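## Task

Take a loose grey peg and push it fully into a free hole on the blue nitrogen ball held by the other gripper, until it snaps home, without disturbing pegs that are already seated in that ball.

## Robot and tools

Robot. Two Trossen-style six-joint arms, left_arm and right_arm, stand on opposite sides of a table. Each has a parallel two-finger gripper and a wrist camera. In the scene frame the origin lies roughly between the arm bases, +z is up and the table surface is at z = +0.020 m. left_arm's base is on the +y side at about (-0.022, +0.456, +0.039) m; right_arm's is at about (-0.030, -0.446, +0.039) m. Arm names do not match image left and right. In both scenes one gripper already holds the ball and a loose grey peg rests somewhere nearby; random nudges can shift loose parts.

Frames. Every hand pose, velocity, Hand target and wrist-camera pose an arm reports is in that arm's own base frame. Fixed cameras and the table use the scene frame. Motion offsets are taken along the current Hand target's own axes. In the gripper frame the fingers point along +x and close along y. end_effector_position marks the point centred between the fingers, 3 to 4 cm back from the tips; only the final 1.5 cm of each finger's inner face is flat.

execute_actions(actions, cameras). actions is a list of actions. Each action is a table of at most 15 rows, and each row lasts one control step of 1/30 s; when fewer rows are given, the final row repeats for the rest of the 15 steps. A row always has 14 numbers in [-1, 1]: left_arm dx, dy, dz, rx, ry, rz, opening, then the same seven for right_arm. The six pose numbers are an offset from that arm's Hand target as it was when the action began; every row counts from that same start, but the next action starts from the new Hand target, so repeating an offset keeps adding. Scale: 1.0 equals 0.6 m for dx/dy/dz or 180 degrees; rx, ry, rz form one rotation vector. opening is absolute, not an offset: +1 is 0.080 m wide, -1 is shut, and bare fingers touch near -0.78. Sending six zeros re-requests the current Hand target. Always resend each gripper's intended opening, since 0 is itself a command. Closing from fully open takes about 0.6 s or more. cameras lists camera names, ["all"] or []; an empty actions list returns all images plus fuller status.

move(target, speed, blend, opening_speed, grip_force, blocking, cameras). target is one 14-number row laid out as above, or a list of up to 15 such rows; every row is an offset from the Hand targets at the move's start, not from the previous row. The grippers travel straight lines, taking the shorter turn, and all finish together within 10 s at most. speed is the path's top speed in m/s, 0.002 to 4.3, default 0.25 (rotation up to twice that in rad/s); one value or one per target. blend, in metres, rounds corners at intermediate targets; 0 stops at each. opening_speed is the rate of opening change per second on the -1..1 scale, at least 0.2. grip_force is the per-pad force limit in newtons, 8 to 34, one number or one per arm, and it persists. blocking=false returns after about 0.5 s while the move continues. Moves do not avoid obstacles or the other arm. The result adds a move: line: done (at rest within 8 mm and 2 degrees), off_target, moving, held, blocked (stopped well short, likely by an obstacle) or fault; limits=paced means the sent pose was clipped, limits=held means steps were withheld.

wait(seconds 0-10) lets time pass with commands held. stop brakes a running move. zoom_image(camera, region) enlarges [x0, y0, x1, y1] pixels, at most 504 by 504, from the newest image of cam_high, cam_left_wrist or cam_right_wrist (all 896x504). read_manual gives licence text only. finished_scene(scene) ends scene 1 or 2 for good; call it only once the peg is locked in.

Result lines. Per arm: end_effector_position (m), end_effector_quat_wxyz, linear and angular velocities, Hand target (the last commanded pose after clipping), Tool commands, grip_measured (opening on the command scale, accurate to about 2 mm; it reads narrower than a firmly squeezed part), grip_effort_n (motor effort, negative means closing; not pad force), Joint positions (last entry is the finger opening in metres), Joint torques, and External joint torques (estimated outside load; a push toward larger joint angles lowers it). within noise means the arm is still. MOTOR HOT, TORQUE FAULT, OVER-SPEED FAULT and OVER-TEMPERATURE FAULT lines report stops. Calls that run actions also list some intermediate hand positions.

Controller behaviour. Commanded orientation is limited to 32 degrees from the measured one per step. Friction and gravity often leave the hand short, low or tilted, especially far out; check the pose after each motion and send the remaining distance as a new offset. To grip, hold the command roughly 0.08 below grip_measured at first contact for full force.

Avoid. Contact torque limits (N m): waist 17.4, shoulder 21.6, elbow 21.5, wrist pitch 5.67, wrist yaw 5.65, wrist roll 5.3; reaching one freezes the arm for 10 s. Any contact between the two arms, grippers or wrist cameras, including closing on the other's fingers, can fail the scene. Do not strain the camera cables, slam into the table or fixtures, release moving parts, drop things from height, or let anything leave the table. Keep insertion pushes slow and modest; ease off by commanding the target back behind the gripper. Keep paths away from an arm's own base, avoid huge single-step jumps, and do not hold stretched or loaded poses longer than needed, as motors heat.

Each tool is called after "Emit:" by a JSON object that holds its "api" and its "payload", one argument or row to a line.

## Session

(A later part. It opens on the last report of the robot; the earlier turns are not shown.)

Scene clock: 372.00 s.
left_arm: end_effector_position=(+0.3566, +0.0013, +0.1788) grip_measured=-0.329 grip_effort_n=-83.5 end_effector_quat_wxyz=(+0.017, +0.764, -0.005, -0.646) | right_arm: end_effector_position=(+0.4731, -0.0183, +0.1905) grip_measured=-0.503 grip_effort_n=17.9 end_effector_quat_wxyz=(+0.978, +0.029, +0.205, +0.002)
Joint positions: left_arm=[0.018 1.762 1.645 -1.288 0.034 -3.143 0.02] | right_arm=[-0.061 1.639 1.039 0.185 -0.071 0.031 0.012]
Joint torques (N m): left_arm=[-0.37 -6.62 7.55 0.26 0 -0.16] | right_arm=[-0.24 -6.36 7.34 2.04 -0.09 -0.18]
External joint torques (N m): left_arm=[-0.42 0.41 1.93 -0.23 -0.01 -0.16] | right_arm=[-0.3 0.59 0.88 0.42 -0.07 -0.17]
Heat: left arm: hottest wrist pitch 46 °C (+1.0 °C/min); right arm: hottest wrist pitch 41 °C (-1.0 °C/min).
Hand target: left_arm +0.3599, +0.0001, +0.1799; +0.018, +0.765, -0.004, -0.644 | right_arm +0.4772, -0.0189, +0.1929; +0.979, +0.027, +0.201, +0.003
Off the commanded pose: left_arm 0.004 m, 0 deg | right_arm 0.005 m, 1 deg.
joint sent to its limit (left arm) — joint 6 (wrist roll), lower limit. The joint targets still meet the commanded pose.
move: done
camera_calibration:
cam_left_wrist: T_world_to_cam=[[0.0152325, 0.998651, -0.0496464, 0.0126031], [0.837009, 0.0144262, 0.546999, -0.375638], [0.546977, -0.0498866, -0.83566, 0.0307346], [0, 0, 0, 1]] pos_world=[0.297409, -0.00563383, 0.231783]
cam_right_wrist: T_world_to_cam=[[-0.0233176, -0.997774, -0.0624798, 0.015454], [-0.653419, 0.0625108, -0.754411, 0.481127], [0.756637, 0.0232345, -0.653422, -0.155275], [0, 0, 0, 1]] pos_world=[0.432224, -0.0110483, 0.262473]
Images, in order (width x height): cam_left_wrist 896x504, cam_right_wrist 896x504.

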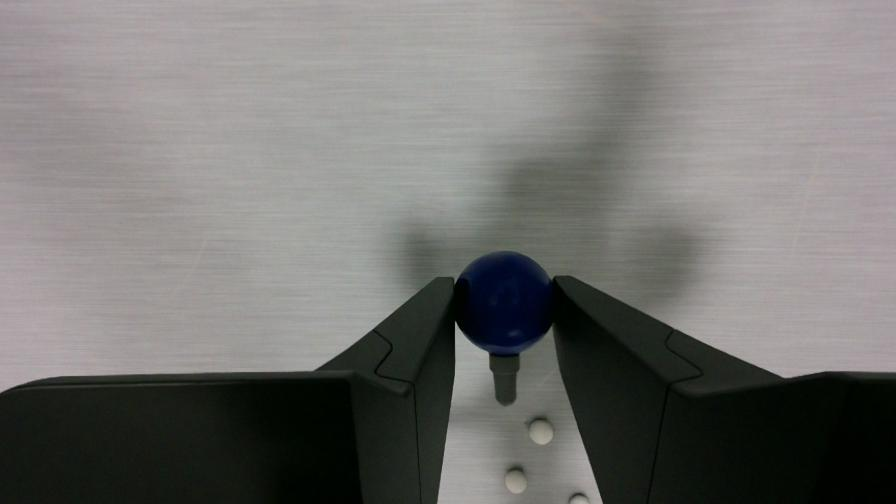

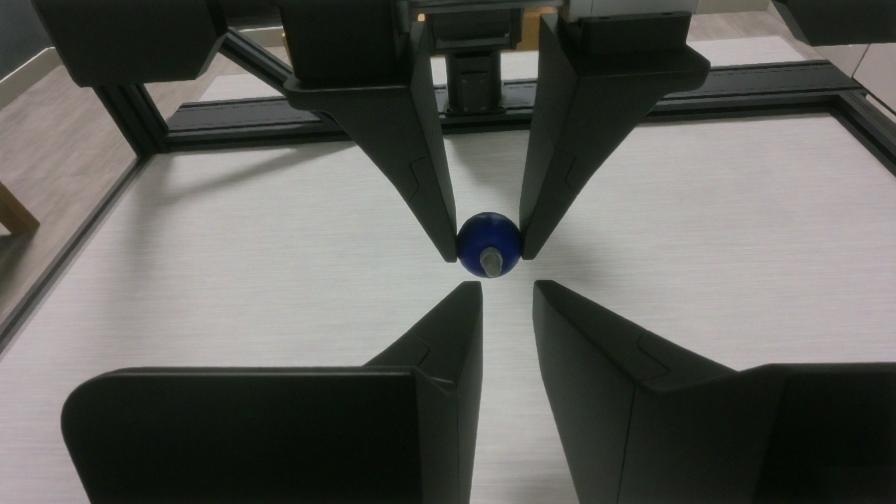

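Emit:
{"api": "move", "payload": {
  "target": [
    [0,0,0,0,0,0,-0.465,0.0533,-0.001,-0.004,0,0,0,-0.5]
  ],
  "speed": 0.08,
  "cameras": ["cam_left_wrist","cam_right_wrist"]
}}

Emit:
{"api": "zoom_image", "payload": {
  "camera": "cam_right_wrist",
  "region": [418, 220, 598, 400]
}}

Emit:
{"api": "zoom_image", "payload": {
  "camera": "cam_left_wrist",
  "region": [414, 274, 594, 474]
}}

Scene clock: 374.17 s.
left_arm: end_effector_position=(+0.3566, +0.0013, +0.1788) grip_measured=-0.329 grip_effort_n=-83.5 end_effector_quat_wxyz=(+0.017, +0.764, -0.005, -0.646) | right_arm: end_effector_position=(+0.5015, -0.0196, +0.1763) grip_measured=-0.503 grip_effort_n=17.9 end_effector_quat_wxyz=(+0.978, +0.029, +0.205, +0.002)
Joint positions: left_arm=[0.018 1.762 1.645 -1.288 0.034 -3.143 0.02] | right_arm=[-0.06 1.762 1.119 0.229 -0.072 0.031 0.012]
Joint torques (N m): left_arm=[-0.37 -6.62 7.57 0.27 0 -0.16] | right_arm=[0.31 -6.81 7.28 2.02 0.05 -0.1]
External joint torques (N m): left_arm=[-0.37 0.44 1.94 -0.22 -0.02 -0.16] | right_arm=[0.36 0.97 0.9 0.4 0.06 -0.1]
Heat: left arm: hottest wrist pitch 45 °C (+0.0 °C/min); right arm: hottest wrist pitch 41 °C (-1.0 °C/min).
Hand target: left_arm +0.3599, +0.0001, +0.1799; +0.018, +0.765, -0.004, -0.644 | right_arm +0.5056, -0.0188, +0.1779; +0.979, +0.027, +0.202, +0.003
Off the commanded pose: left_arm 0.004 m, 0 deg | right_arm 0.005 m, 0 deg.
joint sent to its limit (left arm) — joint 6 (wrist roll), lower limit. The joint targets still meet the commanded pose.
move: done
camera_calibration:
cam_left_wrist: T_world_to_cam=[[0.0152325, 0.998651, -0.0496464, 0.0126031], [0.837009, 0.0144262, 0.546999, -0.375638], [0.546977, -0.0498866, -0.83566, 0.0307346], [0, 0, 0, 1]] pos_world=[0.297409, -0.00563383, 0.231783]
cam_right_wrist: T_world_to_cam=[[-0.0221359, -0.99779, -0.0626462, 0.0133205], [-0.652865, 0.0618827, -0.754942, 0.488794], [0.757151, 0.0241883, -0.652792, -0.18624], [0, 0, 0, 1]] pos_world=[0.460423, -0.0124521, 0.24827]
Images, in order (width x height): cam_left_wrist 896x504, cam_right_wrist 896x504.

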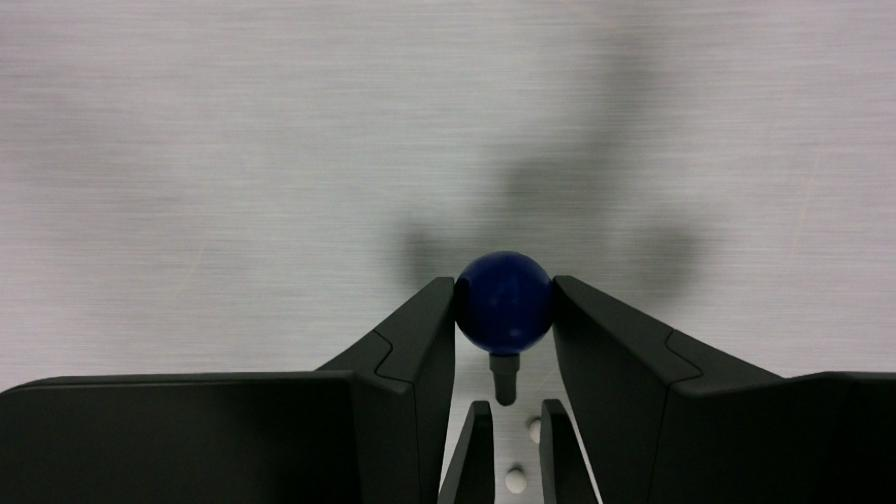

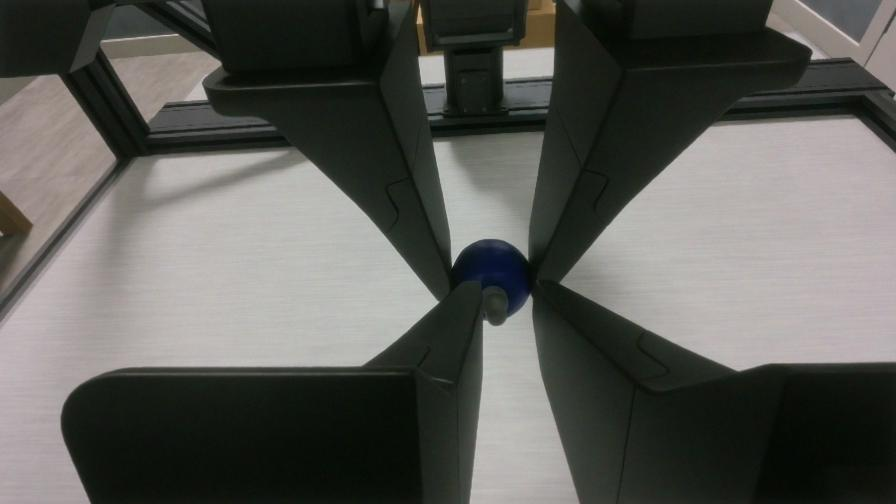

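Scaled by 2.800 from the camera's 896x504 image, which has a finer 1280x720 frame.

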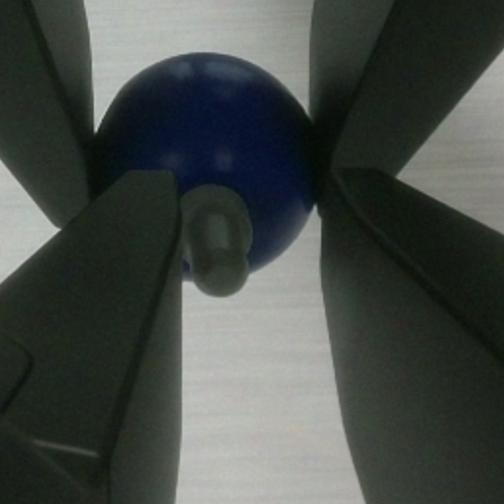

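Scaled by 2.520 from the camera's 896x504 image, which has a finer 1280x720 frame.

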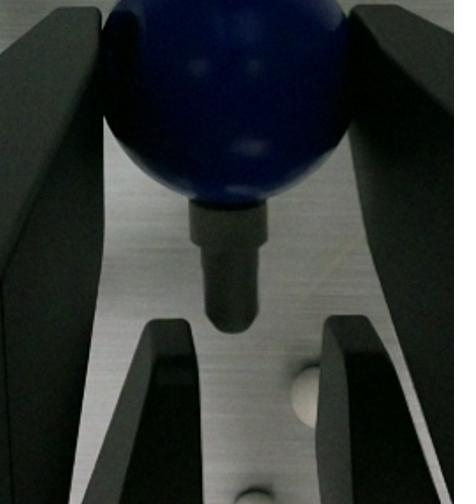

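Emit:
{"api": "move", "payload": {
  "target": [
    [0,0,0,0,0,0,-0.465,0.0,0.0042,-0.0035,0,0,0,-0.5],
    [0,0,0,0,0,0,-0.465,0.0085,0.0042,-0.0035,0,0,0,-0.5]
  ],
  "speed": 0.05,
  "cameras": ["cam_left_wrist","cam_right_wrist"]
}}

Emit:
{"api": "zoom_image", "payload": {
  "camera": "cam_right_wrist",
  "region": [418, 220, 598, 400]
}}

Emit:
{"api": "zoom_image", "payload": {
  "camera": "cam_left_wrist",
  "region": [414, 274, 594, 474]
}}

Scene clock: 377.17 s.
left_arm: end_effector_position=(+0.3566, +0.0013, +0.1788) grip_measured=-0.329 grip_effort_n=-83.5 end_effector_quat_wxyz=(+0.017, +0.764, -0.005, -0.646) | right_arm: end_effector_position=(+0.5054, -0.0167, +0.1723) grip_measured=-0.503 grip_effort_n=17.9 end_effector_quat_wxyz=(+0.978, +0.027, +0.205, +0.003)
Joint positions: left_arm=[0.018 1.762 1.645 -1.288 0.034 -3.143 0.02] | right_arm=[-0.052 1.782 1.127 0.241 -0.065 0.031 0.012]
Joint torques (N m): left_arm=[-0.38 -6.61 7.56 0.26 0 -0.16] | right_arm=[0.06 -7.06 7.19 2.03 0.05 0.03]
External joint torques (N m): left_arm=[-0.37 0.33 1.97 -0.24 -0.03 -0.16] | right_arm=[0.16 0.8 0.87 0.42 0.05 0.03]
Heat: left arm: hottest wrist pitch 44 °C (-1.0 °C/min); right arm: hottest wrist pitch 41 °C (-1.0 °C/min).
Hand target: left_arm +0.3599, +0.0001, +0.1799; +0.018, +0.765, -0.004, -0.644 | right_arm +0.5095, -0.0161, +0.1741; +0.979, +0.027, +0.202, +0.003
Off the commanded pose: left_arm 0.004 m, 0 deg | right_arm 0.005 m, 0 deg.
joint sent to its limit (left arm) — joint 6 (wrist roll), lower limit. The joint targets still meet the commanded pose.
move: done
camera_calibration:
cam_left_wrist: T_world_to_cam=[[0.0152325, 0.998651, -0.0496464, 0.0126031], [0.837009, 0.0144262, 0.546999, -0.375638], [0.546977, -0.0498866, -0.83566, 0.0307346], [0, 0, 0, 1]] pos_world=[0.297409, -0.00563383, 0.231783]
cam_right_wrist: T_world_to_cam=[[-0.0201157, -0.997994, -0.0600267, 0.0145659], [-0.653405, 0.0585657, -0.75474, 0.488433], [0.756741, 0.0240396, -0.653273, -0.19172], [0, 0, 0, 1]] pos_world=[0.464521, -0.00945988, 0.244269]
Images, in order (width x height): cam_left_wrist 896x504, cam_right_wrist 896x504.

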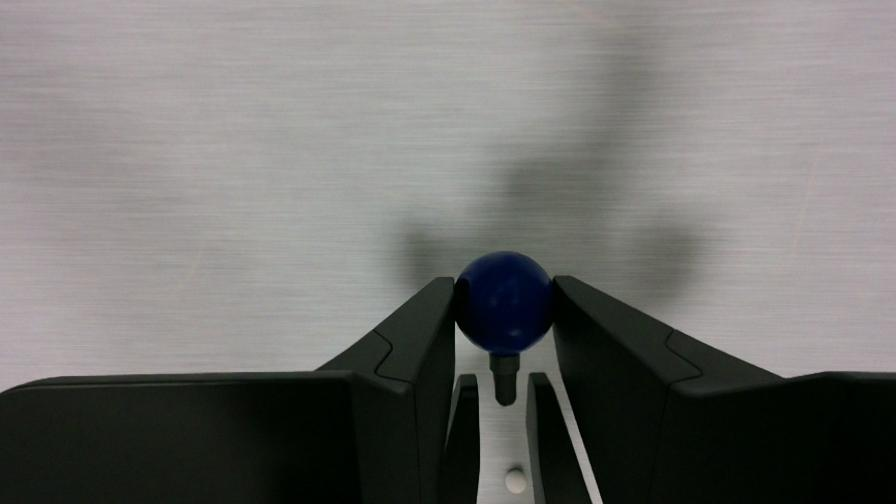

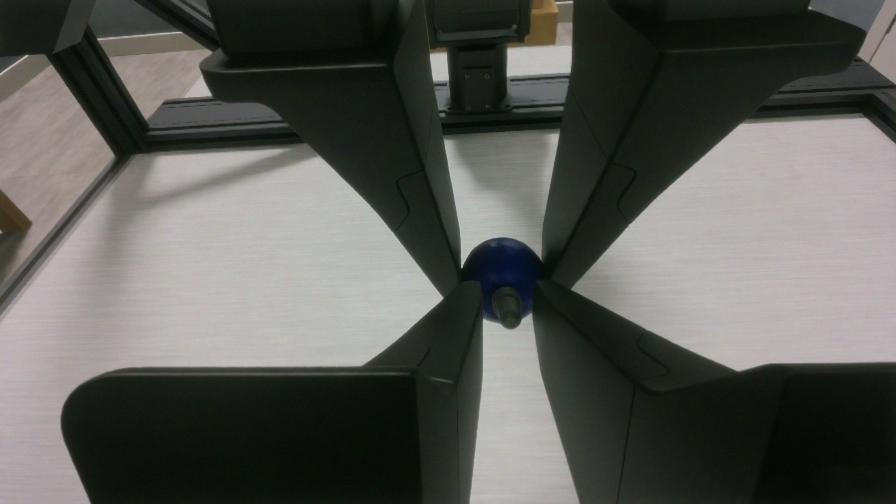

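Scaled by 2.800 from the camera's 896x504 image, which has a finer 1280x720 frame.

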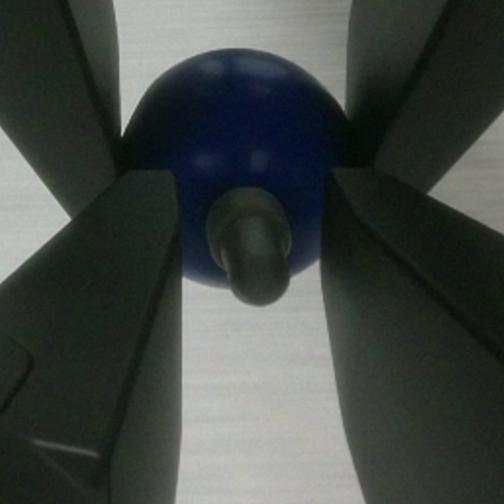

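Scaled by 2.520 from the camera's 896x504 image, which has a finer 1280x720 frame.

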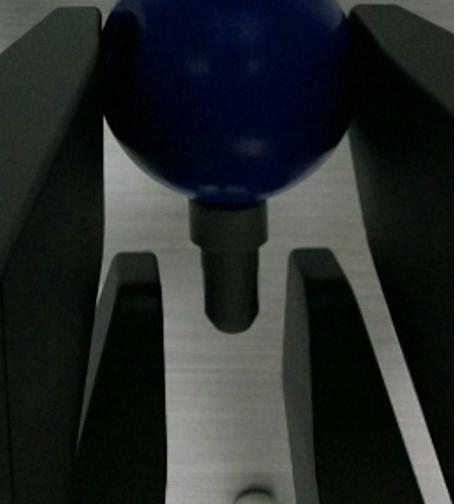

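Emit:
{"api": "move", "payload": {
  "target": [
    [0,0,0,0,0,0,-0.465,0.0,0.0,0,0,0,0,-0.9]
  ],
  "speed": 0.05,
  "opening_speed": 0.4
}}

Emit:
{"api": "move", "payload": {
  "target": [
    [-0.0042,0.0018,-0.016,0,0,0,-0.465,0.015,0.0,0,0,0,0,-0.9]
  ],
  "speed": 0.05,
  "cameras": ["cam_left_wrist","cam_right_wrist"]
}}

Emit:
{"api": "zoom_image", "payload": {
  "camera": "cam_right_wrist",
  "region": [418, 220, 598, 400]
}}

Emit:
{"api": "zoom_image", "payload": {
  "camera": "cam_left_wrist",
  "region": [464, 325, 544, 415]
}}

Scene clock: 379.80 s.
left_arm: end_effector_position=(+0.3564, +0.0012, +0.1788) grip_measured=-0.329 grip_effort_n=-83.5 end_effector_quat_wxyz=(+0.017, +0.763, -0.006, -0.646) | right_arm: end_effector_position=(+0.5054, -0.0169, +0.1723) grip_measured=-0.734 grip_effort_n=-83.5 end_effector_quat_wxyz=(+0.978, +0.027, +0.205, +0.003)
Joint positions: left_arm=[0.018 1.762 1.645 -1.289 0.034 -3.143 0.02] | right_arm=[-0.052 1.782 1.127 0.241 -0.064 0.031 0.002]
Joint torques (N m): left_arm=[-0.34 -6.64 7.56 0.34 0 -0.16] | right_arm=[0.23 -7.11 7.21 2 0.03 0.02]
External joint torques (N m): left_arm=[-0.29 0.42 1.93 -0.14 -0.03 -0.16] | right_arm=[0.2 0.72 0.89 0.39 0.05 0.03]
Heat: left arm: hottest wrist pitch 44 °C (-1.0 °C/min); right arm: hottest wrist pitch 41 °C (-1.0 °C/min).
Hand target: left_arm +0.3599, +0.0001, +0.1799; +0.018, +0.765, -0.004, -0.644 | right_arm +0.5095, -0.0160, +0.1741; +0.979, +0.027, +0.202, +0.003
Off the commanded pose: left_arm 0.004 m, 0 deg | right_arm 0.005 m, 0 deg.
joint sent to its limit (left arm) — joint 6 (wrist roll), lower limit. The joint targets still meet the commanded pose.
move: done

Scene clock: 380.67 s.
left_arm: end_effector_position=(+0.3547, +0.0008, +0.1756) grip_measured=-0.329 grip_effort_n=-83.5 end_effector_quat_wxyz=(+0.017, +0.746, -0.006, -0.666) | right_arm: end_effector_position=(+0.5104, -0.0167, +0.1679) grip_measured=-0.734 grip_effort_n=-83.5 end_effector_quat_wxyz=(+0.978, +0.027, +0.209, +0.003)
Joint positions: left_arm=[0.017 1.799 1.685 -1.343 0.034 -3.143 0.02] | right_arm=[-0.052 1.806 1.144 0.241 -0.064 0.031 0.002]
Joint torques (N m): left_arm=[-0.39 -7.08 10.22 2.22 0.03 -0.16] | right_arm=[0.22 -6.3 8.28 2.54 0.05 0.04]
External joint torques (N m): left_arm=[-0.39 0.23 4.63 1.81 0.01 -0.16] | right_arm=[0.2 1.72 1.94 0.91 0.07 0.04]
Heat: left arm: hottest wrist pitch 44 °C (-1.0 °C/min); right arm: hottest wrist pitch 41 °C (-1.0 °C/min).
Hand target: left_arm +0.3691, -0.0006, +0.1842; +0.018, +0.765, -0.004, -0.644 | right_arm +0.5177, -0.0159, +0.1706; +0.979, +0.027, +0.202, +0.003
Off the commanded pose: left_arm 0.017 m, 3 deg | right_arm 0.008 m, 1 deg.
joint sent to its limit (left arm) — joint 6 (wrist roll), lower limit. The joint targets still meet the commanded pose.
move: off_target (left_arm)
camera_calibration:
cam_left_wrist: T_world_to_cam=[[0.0140193, 0.99858, -0.0513962, 0.0137534], [0.865232, 0.0136485, 0.501185, -0.374184], [0.501175, -0.0514959, -0.863812, 0.0502797], [0, 0, 0, 1]] pos_world=[0.298364, -0.00603766, 0.231674]
cam_right_wrist: T_world_to_cam=[[-0.0204569, -0.997991, -0.0599587, 0.0145735], [-0.658583, 0.0585727, -0.750225, 0.490232], [0.75223, 0.0241405, -0.658458, -0.195102], [0, 0, 0, 1]] pos_world=[0.469918, -0.0094601, 0.240192]
Images, in order (width x height): cam_left_wrist 896x504, cam_right_wrist 896x504.

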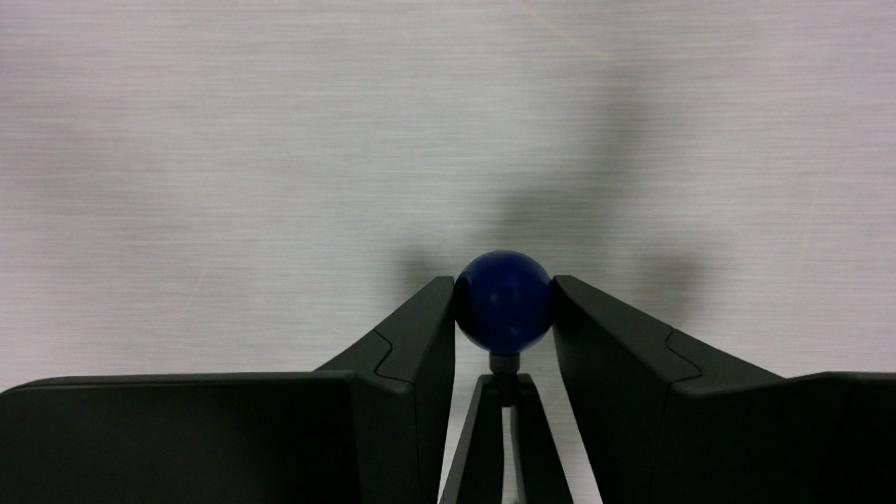

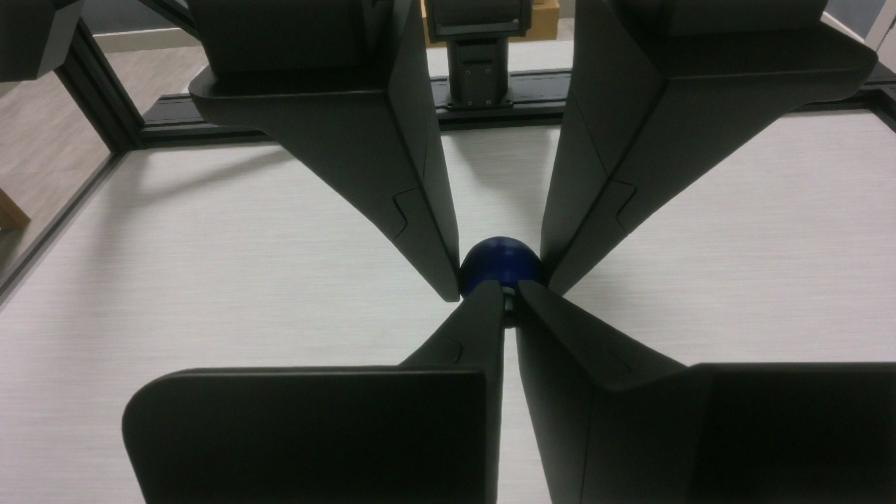

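Scaled by 2.800 from the camera's 896x504 image, which has a finer 1280x720 frame.

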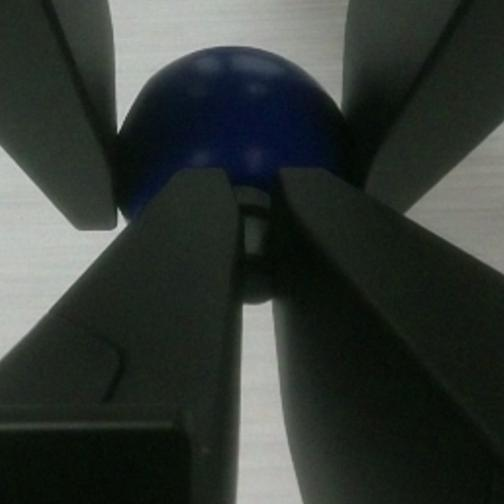

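Scaled by 5.600 from the camera's 896x504 image, which has a finer 1280x720 frame.

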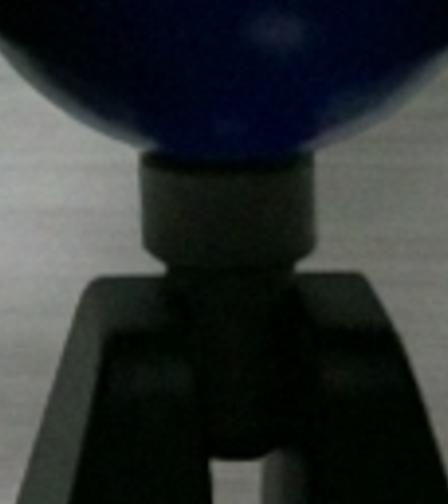

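Emit:
{"api": "move", "payload": {
  "target": [
    [-0.003,0.0012,-0.0115,0,0.025,0,-0.465,0.015,0.0,0,0,0,0,-0.9]
  ],
  "speed": 0.05,
  "cameras": ["cam_left_wrist","cam_right_wrist"]
}}

Emit:
{"api": "zoom_image", "payload": {
  "camera": "cam_right_wrist",
  "region": [418, 220, 598, 400]
}}

Emit:
{"api": "zoom_image", "payload": {
  "camera": "cam_left_wrist",
  "region": [464, 325, 544, 415]
}}

Scene clock: 382.87 s.
left_arm: end_effector_position=(+0.3665, +0.0007, +0.1739) grip_measured=-0.329 grip_effort_n=-83.5 end_effector_quat_wxyz=(+0.018, +0.766, -0.005, -0.643) | right_arm: end_effector_position=(+0.5196, -0.0168, +0.1729) grip_measured=-0.734 grip_effort_n=-83.5 end_effector_quat_wxyz=(+0.980, +0.026, +0.198, +0.002)
Joint positions: left_arm=[0.016 1.791 1.661 -1.265 0.034 -3.147 0.02] | right_arm=[-0.05 1.831 1.179 0.252 -0.061 0.031 0.002]
Joint torques (N m): left_arm=[-0.44 -11.35 7.07 3 0.05 -0.05] | right_arm=[0.28 -5.2 7.7 2.11 0.01 0.08]
External joint torques (N m): left_arm=[-0.45 -4.12 1.42 2.48 0.04 -0.05] | right_arm=[0.35 2.83 1.48 0.53 0.01 0.08]
Heat: left arm: hottest wrist pitch 45 °C (+0.0 °C/min); right arm: hottest wrist pitch 41 °C (-1.0 °C/min).
Hand target: left_arm +0.3755, -0.0011, +0.1870; +0.018, +0.789, -0.003, -0.614 | right_arm +0.5260, -0.0157, +0.1670; +0.979, +0.027, +0.202, +0.003
Off the commanded pose: left_arm 0.016 m, 4 deg | right_arm 0.009 m, 0 deg.
joint sent to its limit (left arm) — joint 6 (wrist roll), lower limit. The joint targets still meet the commanded pose.
move: off_target (left_arm, right_arm)
camera_calibration:
cam_left_wrist: T_world_to_cam=[[0.014203, 0.998644, -0.0500792, 0.0132979], [0.832672, 0.0159158, 0.553538, -0.380639], [0.553585, -0.0495614, -0.831317, 0.017964], [0, 0, 0, 1]] pos_world=[0.306814, -0.00633141, 0.226298]
cam_right_wrist: T_world_to_cam=[[-0.0208402, -0.998113, -0.0577652, 0.0148288], [-0.642676, 0.057633, -0.763967, 0.494144], [0.765854, 0.0212031, -0.642664, -0.208582], [0, 0, 0, 1]] pos_world=[0.477627, -0.00925555, 0.244318]
Images, in order (width x height): cam_left_wrist 896x504, cam_right_wrist 896x504.

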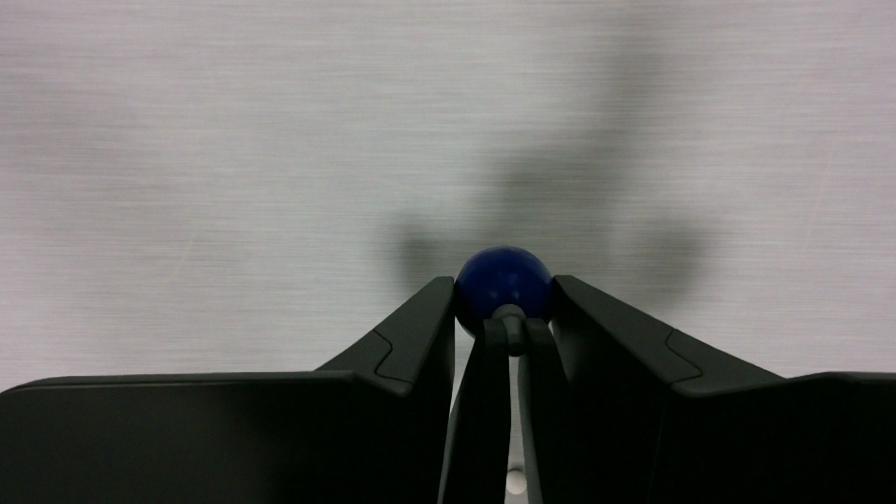

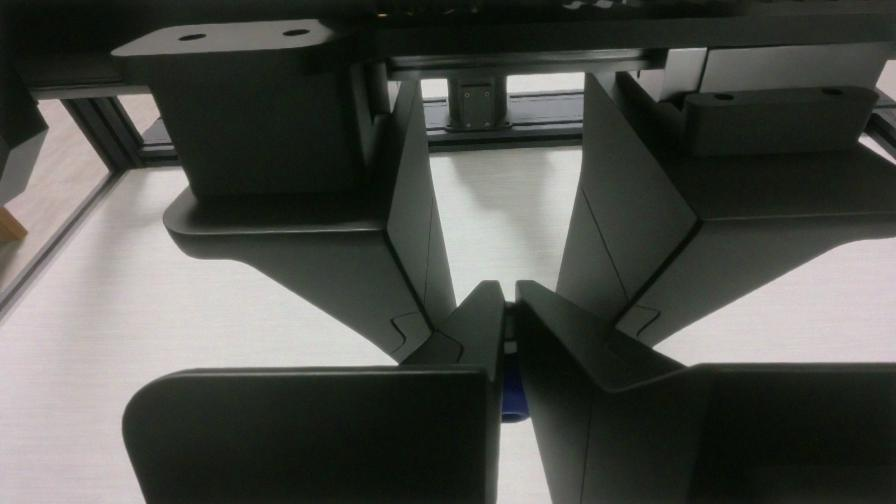

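Scaled by 2.800 from the camera's 896x504 image, which has a finer 1280x720 frame.

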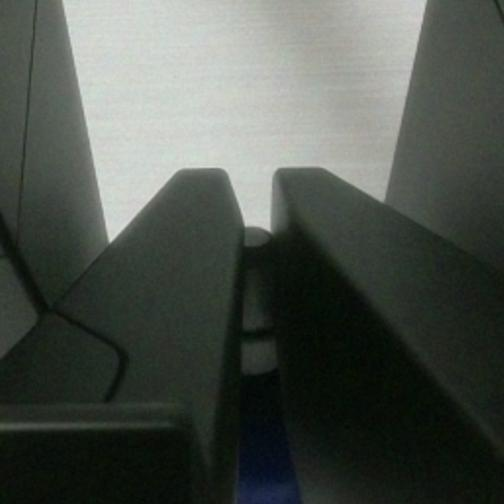

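Scaled by 5.600 from the camera's 896x504 image, which has a finer 1280x720 frame.

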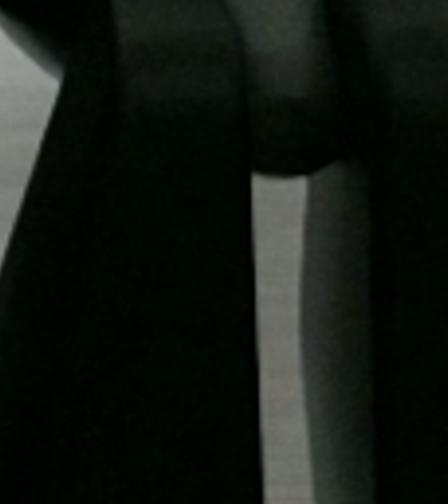

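Emit:
{"api": "move", "payload": {
  "target": [
    [-0.0047,0.0047,0.02,0,-0.02,0,-0.465,-0.011,-0.002,0.01,0,0,0,-0.9]
  ],
  "speed": 0.05
}}

Emit:
{"api": "move", "payload": {
  "target": [
    [0,0,0,0,0,0,-0.465,0,0,0,0,0,0,-0.5]
  ],
  "speed": 0.05,
  "opening_speed": 0.4,
  "cameras": ["all"]
}}

Emit:
{"api": "zoom_image", "payload": {
  "camera": "cam_right_wrist",
  "region": [418, 250, 598, 430]
}}

Emit:
{"api": "zoom_image", "payload": {
  "camera": "cam_left_wrist",
  "region": [414, 224, 594, 404]
}}

Scene clock: 394.27 s.
left_arm: end_effector_position=(+0.3624, -0.0008, +0.1763) grip_measured=-0.329 grip_effort_n=-83.5 end_effector_quat_wxyz=(+0.017, +0.761, -0.007, -0.649) | right_arm: end_effector_position=(+0.5215, -0.0166, +0.1774) grip_measured=-0.734 grip_effort_n=-83.5 end_effector_quat_wxyz=(+0.980, +0.026, +0.198, +0.003)
Joint positions: left_arm=[0.012 1.791 1.672 -1.294 0.034 -3.147 0.02] | right_arm=[-0.05 1.831 1.197 0.235 -0.062 0.031 0.002]
Joint torques (N m): left_arm=[-0.75 -10.33 7.79 -0.04 0.11 -0.04] | right_arm=[-0.28 -8.2 6.17 1.21 -0.08 0.02]
External joint torques (N m): left_arm=[-0.77 -3.11 2.17 -0.53 0.09 -0.04] | right_arm=[-0.39 -0.14 -0.09 -0.38 -0.06 0.02]
Heat: left arm: hottest wrist pitch 48 °C (-1.0 °C/min); right arm: hottest wrist pitch 43 °C (+2.0 °C/min).
Hand target: left_arm +0.3632, -0.0042, +0.1869; +0.018, +0.770, -0.004, -0.638 | right_arm +0.5223, -0.0173, +0.1752; +0.979, +0.027, +0.202, +0.003
Off the commanded pose: left_arm 0.011 m, 2 deg | right_arm 0.003 m, 0 deg.
joint sent to its limit (left arm) — joint 6 (wrist roll), lower limit. The joint targets still meet the commanded pose.
move: off_target (left_arm)

Scene clock: 395.17 s.
left_arm: end_effector_position=(+0.3625, -0.0008, +0.1766) grip_measured=-0.307 grip_effort_n=-83.5 end_effector_quat_wxyz=(+0.017, +0.761, -0.007, -0.649) | right_arm: end_effector_position=(+0.5216, -0.0165, +0.1776) grip_measured=-0.609 grip_effort_n=83.0 end_effector_quat_wxyz=(+0.980, +0.026, +0.197, +0.003)
Joint positions: left_arm=[0.012 1.791 1.673 -1.294 0.034 -3.147 0.021] | right_arm=[-0.05 1.831 1.198 0.235 -0.063 0.031 0.008]
Joint torques (N m): left_arm=[-0.75 -10.32 7.69 -0.03 0.11 -0.04] | right_arm=[-0.2 -8.12 6.08 1.23 -0.04 -0.01]
External joint torques (N m): left_arm=[-0.8 -3.09 2.09 -0.51 0.1 -0.04] | right_arm=[-0.2 0.14 -0.32 -0.4 -0.03 -0.01]
Heat: left arm: hottest wrist pitch 48 °C (-1.0 °C/min); right arm: hottest wrist pitch 43 °C (+2.0 °C/min).
Hand target: left_arm +0.3632, -0.0041, +0.1869; +0.018, +0.770, -0.004, -0.638 | right_arm +0.5223, -0.0173, +0.1751; +0.979, +0.027, +0.202, +0.003
Off the commanded pose: left_arm 0.011 m, 2 deg | right_arm 0.003 m, 0 deg.
joint sent to its limit (left arm) — joint 6 (wrist roll), lower limit. The joint targets still meet the commanded pose.
move: off_target (left_arm)
camera_calibration:
cam_left_wrist: T_world_to_cam=[[0.017209, 0.998574, -0.0505302, 0.0139222], [0.841274, 0.0128502, 0.540457, -0.37969], [0.540335, -0.0518104, -0.839853, 0.028644], [0, 0, 0, 1]] pos_world=[0.303706, -0.00753921, 0.229966]
cam_right_wrist: T_world_to_cam=[[-0.0186064, -0.998106, -0.0586335, 0.01437], [-0.641289, 0.0569054, -0.765187, 0.498436], [0.767074, 0.0233636, -0.641133, -0.207955], [0, 0, 0, 1]] pos_world=[0.479426, -0.00916239, 0.248913]

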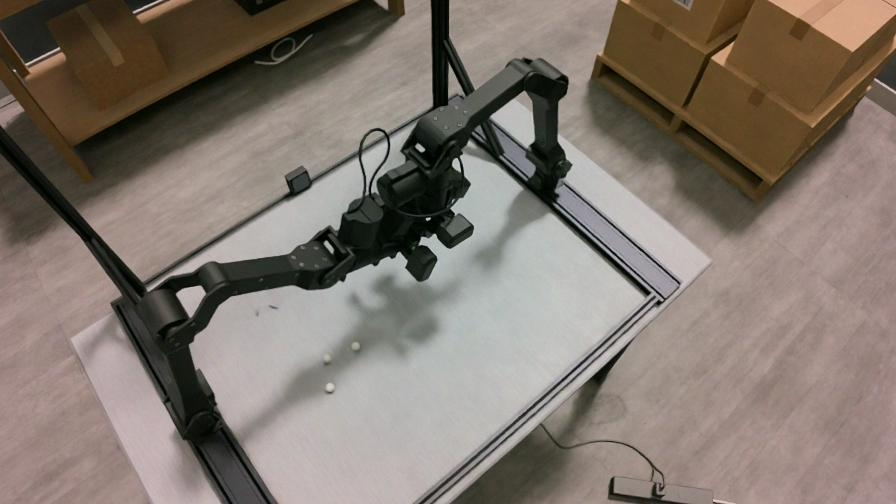

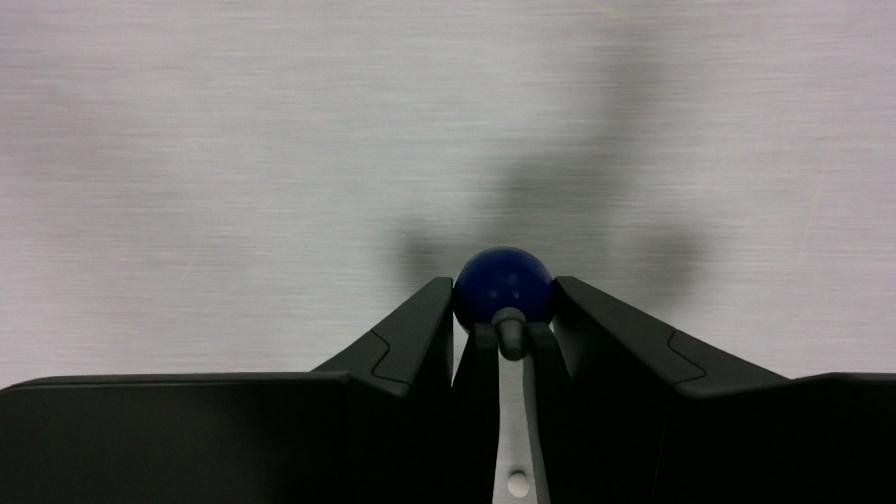

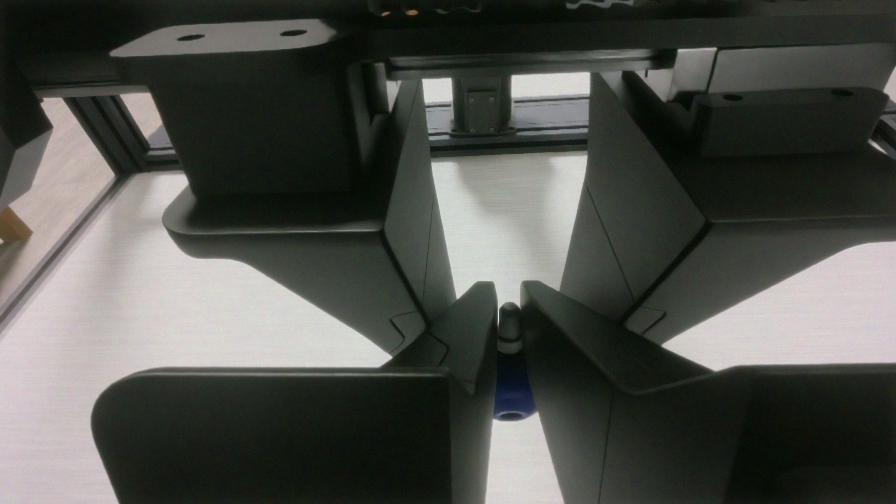

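Scaled by 2.800 from the camera's 896x504 image, which has a finer 1280x720 frame.

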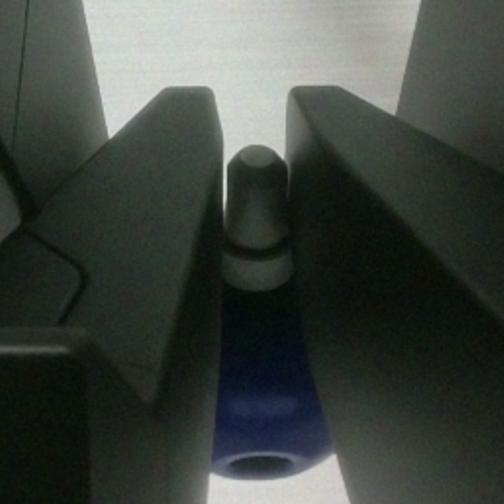

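Scaled by 2.800 from the camera's 896x504 image, which has a finer 1280x720 frame.

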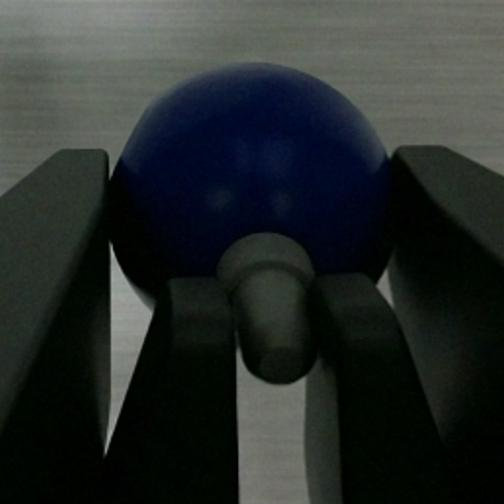

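Emit:
{"api": "move", "payload": {
  "target": [
    [0,0,0,0,0,0,-0.465,0,0,0,0,0,0,-0.66]
  ],
  "speed": 0.05,
  "cameras": ["cam_left_wrist","cam_right_wrist"]
}}

Emit:
{"api": "zoom_image", "payload": {
  "camera": "cam_right_wrist",
  "region": [418, 250, 598, 430]
}}

Emit:
{"api": "zoom_image", "payload": {
  "camera": "cam_left_wrist",
  "region": [414, 224, 594, 404]
}}

Scene clock: 396.37 s.
left_arm: end_effector_position=(+0.3624, -0.0008, +0.1766) grip_measured=-0.315 grip_effort_n=-83.5 end_effector_quat_wxyz=(+0.017, +0.761, -0.007, -0.649) | right_arm: end_effector_position=(+0.5215, -0.0165, +0.1775) grip_measured=-0.659 grip_effort_n=-2.1 end_effector_quat_wxyz=(+0.980, +0.026, +0.198, +0.003)
Joint positions: left_arm=[0.012 1.791 1.673 -1.294 0.034 -3.147 0.021] | right_arm=[-0.05 1.831 1.198 0.235 -0.063 0.031 0.005]
Joint torques (N m): left_arm=[-0.73 -10.33 7.71 -0.01 0.11 -0.05] | right_arm=[-0.23 -8.15 6.12 1.23 -0.05 -0.01]
External joint torques (N m): left_arm=[-0.7 -3.1 2.1 -0.48 0.09 -0.05] | right_arm=[-0.15 0.17 -0.31 -0.42 -0.05 -0.01]
Heat: left arm: hottest shoulder 47 °C (+3.0 °C/min); right arm: hottest wrist pitch 43 °C (+2.0 °C/min).
Hand target: left_arm +0.3632, -0.0041, +0.1869; +0.018, +0.770, -0.004, -0.638 | right_arm +0.5223, -0.0173, +0.1751; +0.979, +0.027, +0.202, +0.003
Off the commanded pose: left_arm 0.011 m, 2 deg | right_arm 0.003 m, 0 deg.
joint sent to its limit (left arm) — joint 6 (wrist roll), lower limit. The joint targets still meet the commanded pose.
move: off_target (left_arm)
camera_calibration:
cam_left_wrist: T_world_to_cam=[[0.0171861, 0.998574, -0.0505385, 0.0139328], [0.841469, 0.0128553, 0.540153, -0.379594], [0.540032, -0.0518097, -0.840048, 0.0288344], [0, 0, 0, 1]] pos_world=[0.303606, -0.0075392, 0.229965]
cam_right_wrist: T_world_to_cam=[[-0.018627, -0.998106, -0.0586341, 0.0143742], [-0.641559, 0.0569108, -0.764959, 0.498434], [0.766847, 0.0233683, -0.641404, -0.207842], [0, 0, 0, 1]] pos_world=[0.479425, -0.00916239, 0.248814]
Images, in order (width x height): cam_left_wrist 896x504, cam_right_wrist 896x504.

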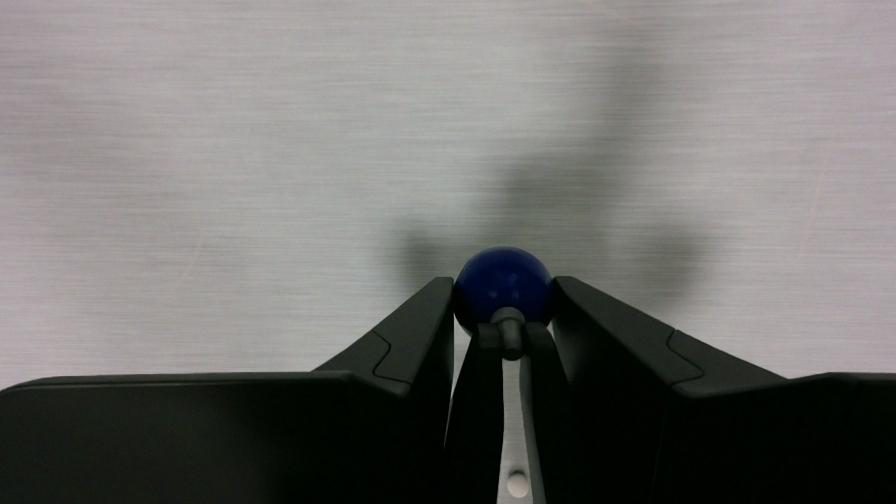

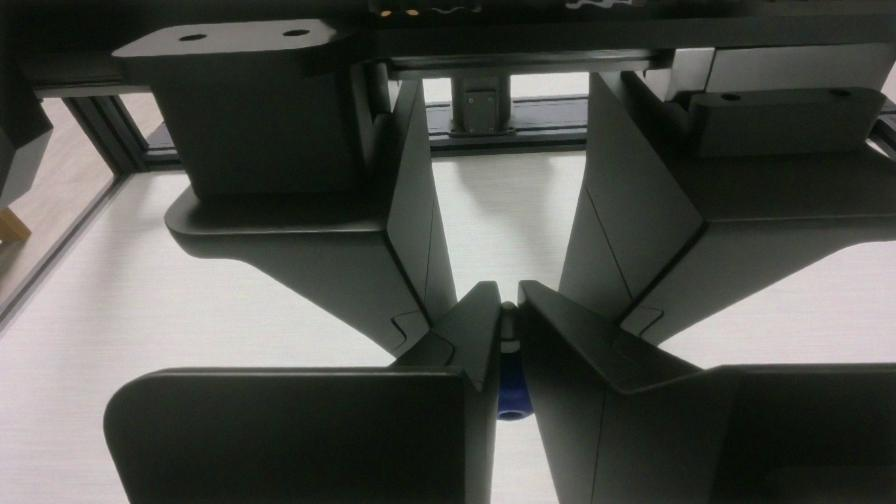

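Scaled by 2.800 from the camera's 896x504 image, which has a finer 1280x720 frame.

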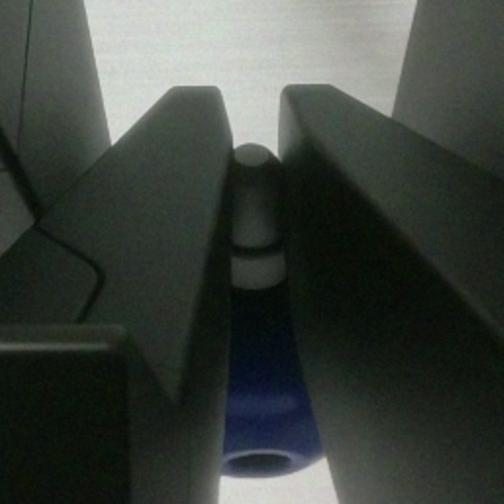

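Scaled by 2.800 from the camera's 896x504 image, which has a finer 1280x720 frame.

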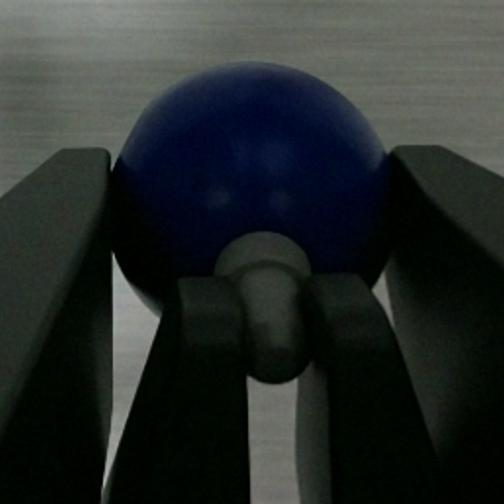

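Emit:
{"api": "move", "payload": {
  "target": [
    [0,0,0,0,0,0,-0.465,-0.05,0,0,0,0,0,-0.64]
  ],
  "speed": 0.05,
  "cameras": ["cam_left_wrist","cam_right_wrist"]
}}

Emit:
{"api": "zoom_image", "payload": {
  "camera": "cam_right_wrist",
  "region": [418, 200, 598, 380]
}}

Emit:
{"api": "zoom_image", "payload": {
  "camera": "cam_left_wrist",
  "region": [414, 224, 594, 404]
}}

Scene clock: 397.93 s.
left_arm: end_effector_position=(+0.3766, -0.0013, +0.1872) grip_measured=-0.315 grip_effort_n=-83.5 end_effector_quat_wxyz=(+0.016, +0.783, -0.008, -0.621) | right_arm: end_effector_position=(+0.5049, -0.0153, +0.1891) grip_measured=-0.648 grip_effort_n=41.2 end_effector_quat_wxyz=(+0.981, +0.026, +0.193, +0.005)
Joint positions: left_arm=[0.01 1.791 1.703 -1.254 0.034 -3.147 0.021] | right_arm=[-0.05 1.755 1.143 0.223 -0.066 0.03 0.006]
Joint torques (N m): left_arm=[-0.59 -10.19 4.47 -2.7 0.08 -0.05] | right_arm=[-0.77 -12.12 2.17 0.27 -0.11 -0.04]
External joint torques (N m): left_arm=[-0.6 -2.95 -1.25 -3.32 0.07 -0.04] | right_arm=[-0.76 -4.27 -4.31 -1.37 -0.1 -0.03]
Heat: left arm: hottest shoulder 47 °C (+3.0 °C/min); right arm: hottest wrist pitch 42 °C (+2.0 °C/min).
Hand target: left_arm +0.3633, -0.0043, +0.1870; +0.018, +0.770, -0.004, -0.638 | right_arm +0.4948, -0.0178, +0.1870; +0.979, +0.027, +0.201, +0.003
Off the commanded pose: left_arm 0.014 m, 3 deg | right_arm 0.011 m, 1 deg.
joint sent to its limit (left arm) — joint 6 (wrist roll), lower limit. The joint targets still meet the commanded pose.
move: off_target (left_arm, right_arm)
camera_calibration:
cam_left_wrist: T_world_to_cam=[[0.0225822, 0.998575, -0.0483441, 0.012363], [0.801073, 0.0108579, 0.598468, -0.392924], [0.598141, -0.0522419, -0.799686, 0.000700888], [0, 0, 0, 1]] pos_world=[0.314062, -0.00804245, 0.236311]
cam_right_wrist: T_world_to_cam=[[-0.015273, -0.998167, -0.0585584, 0.0142235], [-0.633758, 0.0549624, -0.771576, 0.49385], [0.773381, 0.0253275, -0.633436, -0.192438], [0, 0, 0, 1]] pos_world=[0.462026, -0.00807178, 0.259979]
Images, in order (width x height): cam_left_wrist 896x504, cam_right_wrist 896x504.

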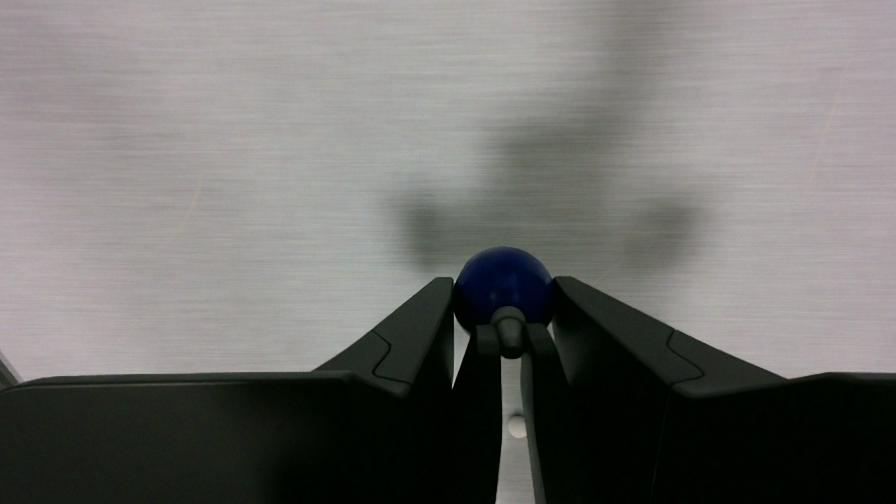

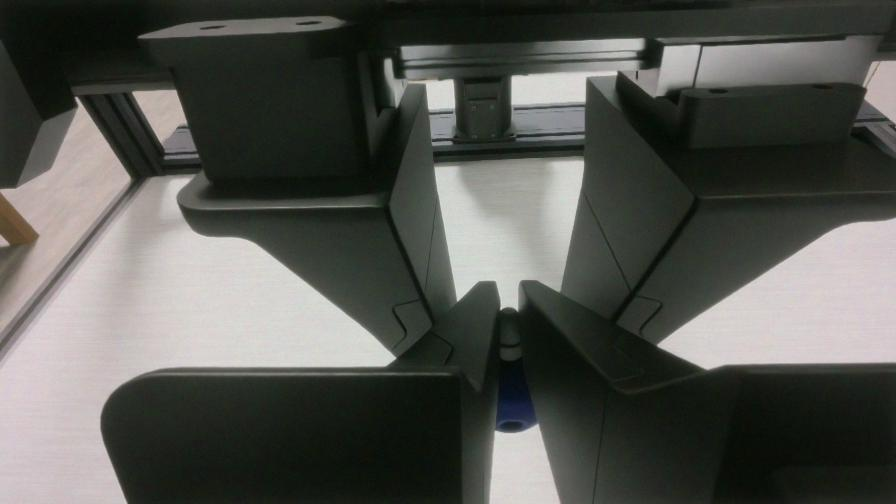

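Scaled by 2.800 from the camera's 896x504 image, which has a finer 1280x720 frame.

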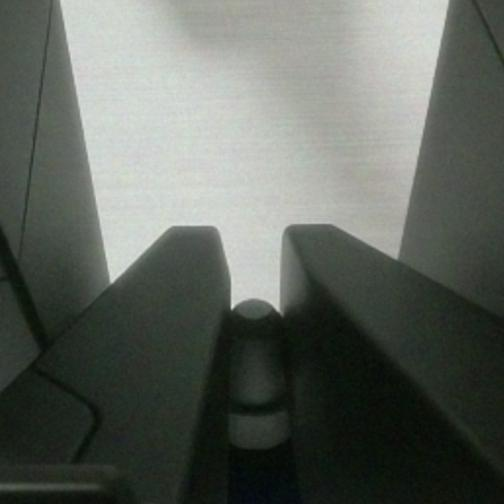

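Scaled by 2.800 from the camera's 896x504 image, which has a finer 1280x720 frame.

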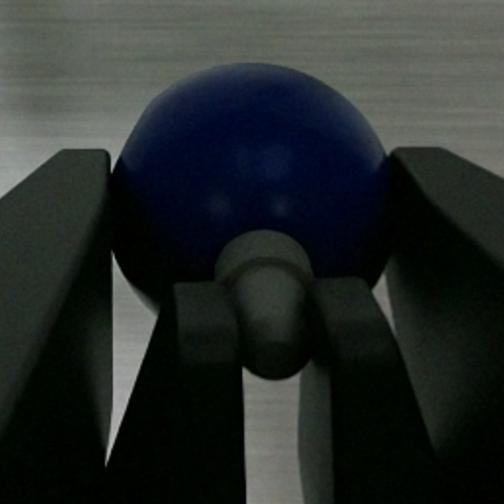

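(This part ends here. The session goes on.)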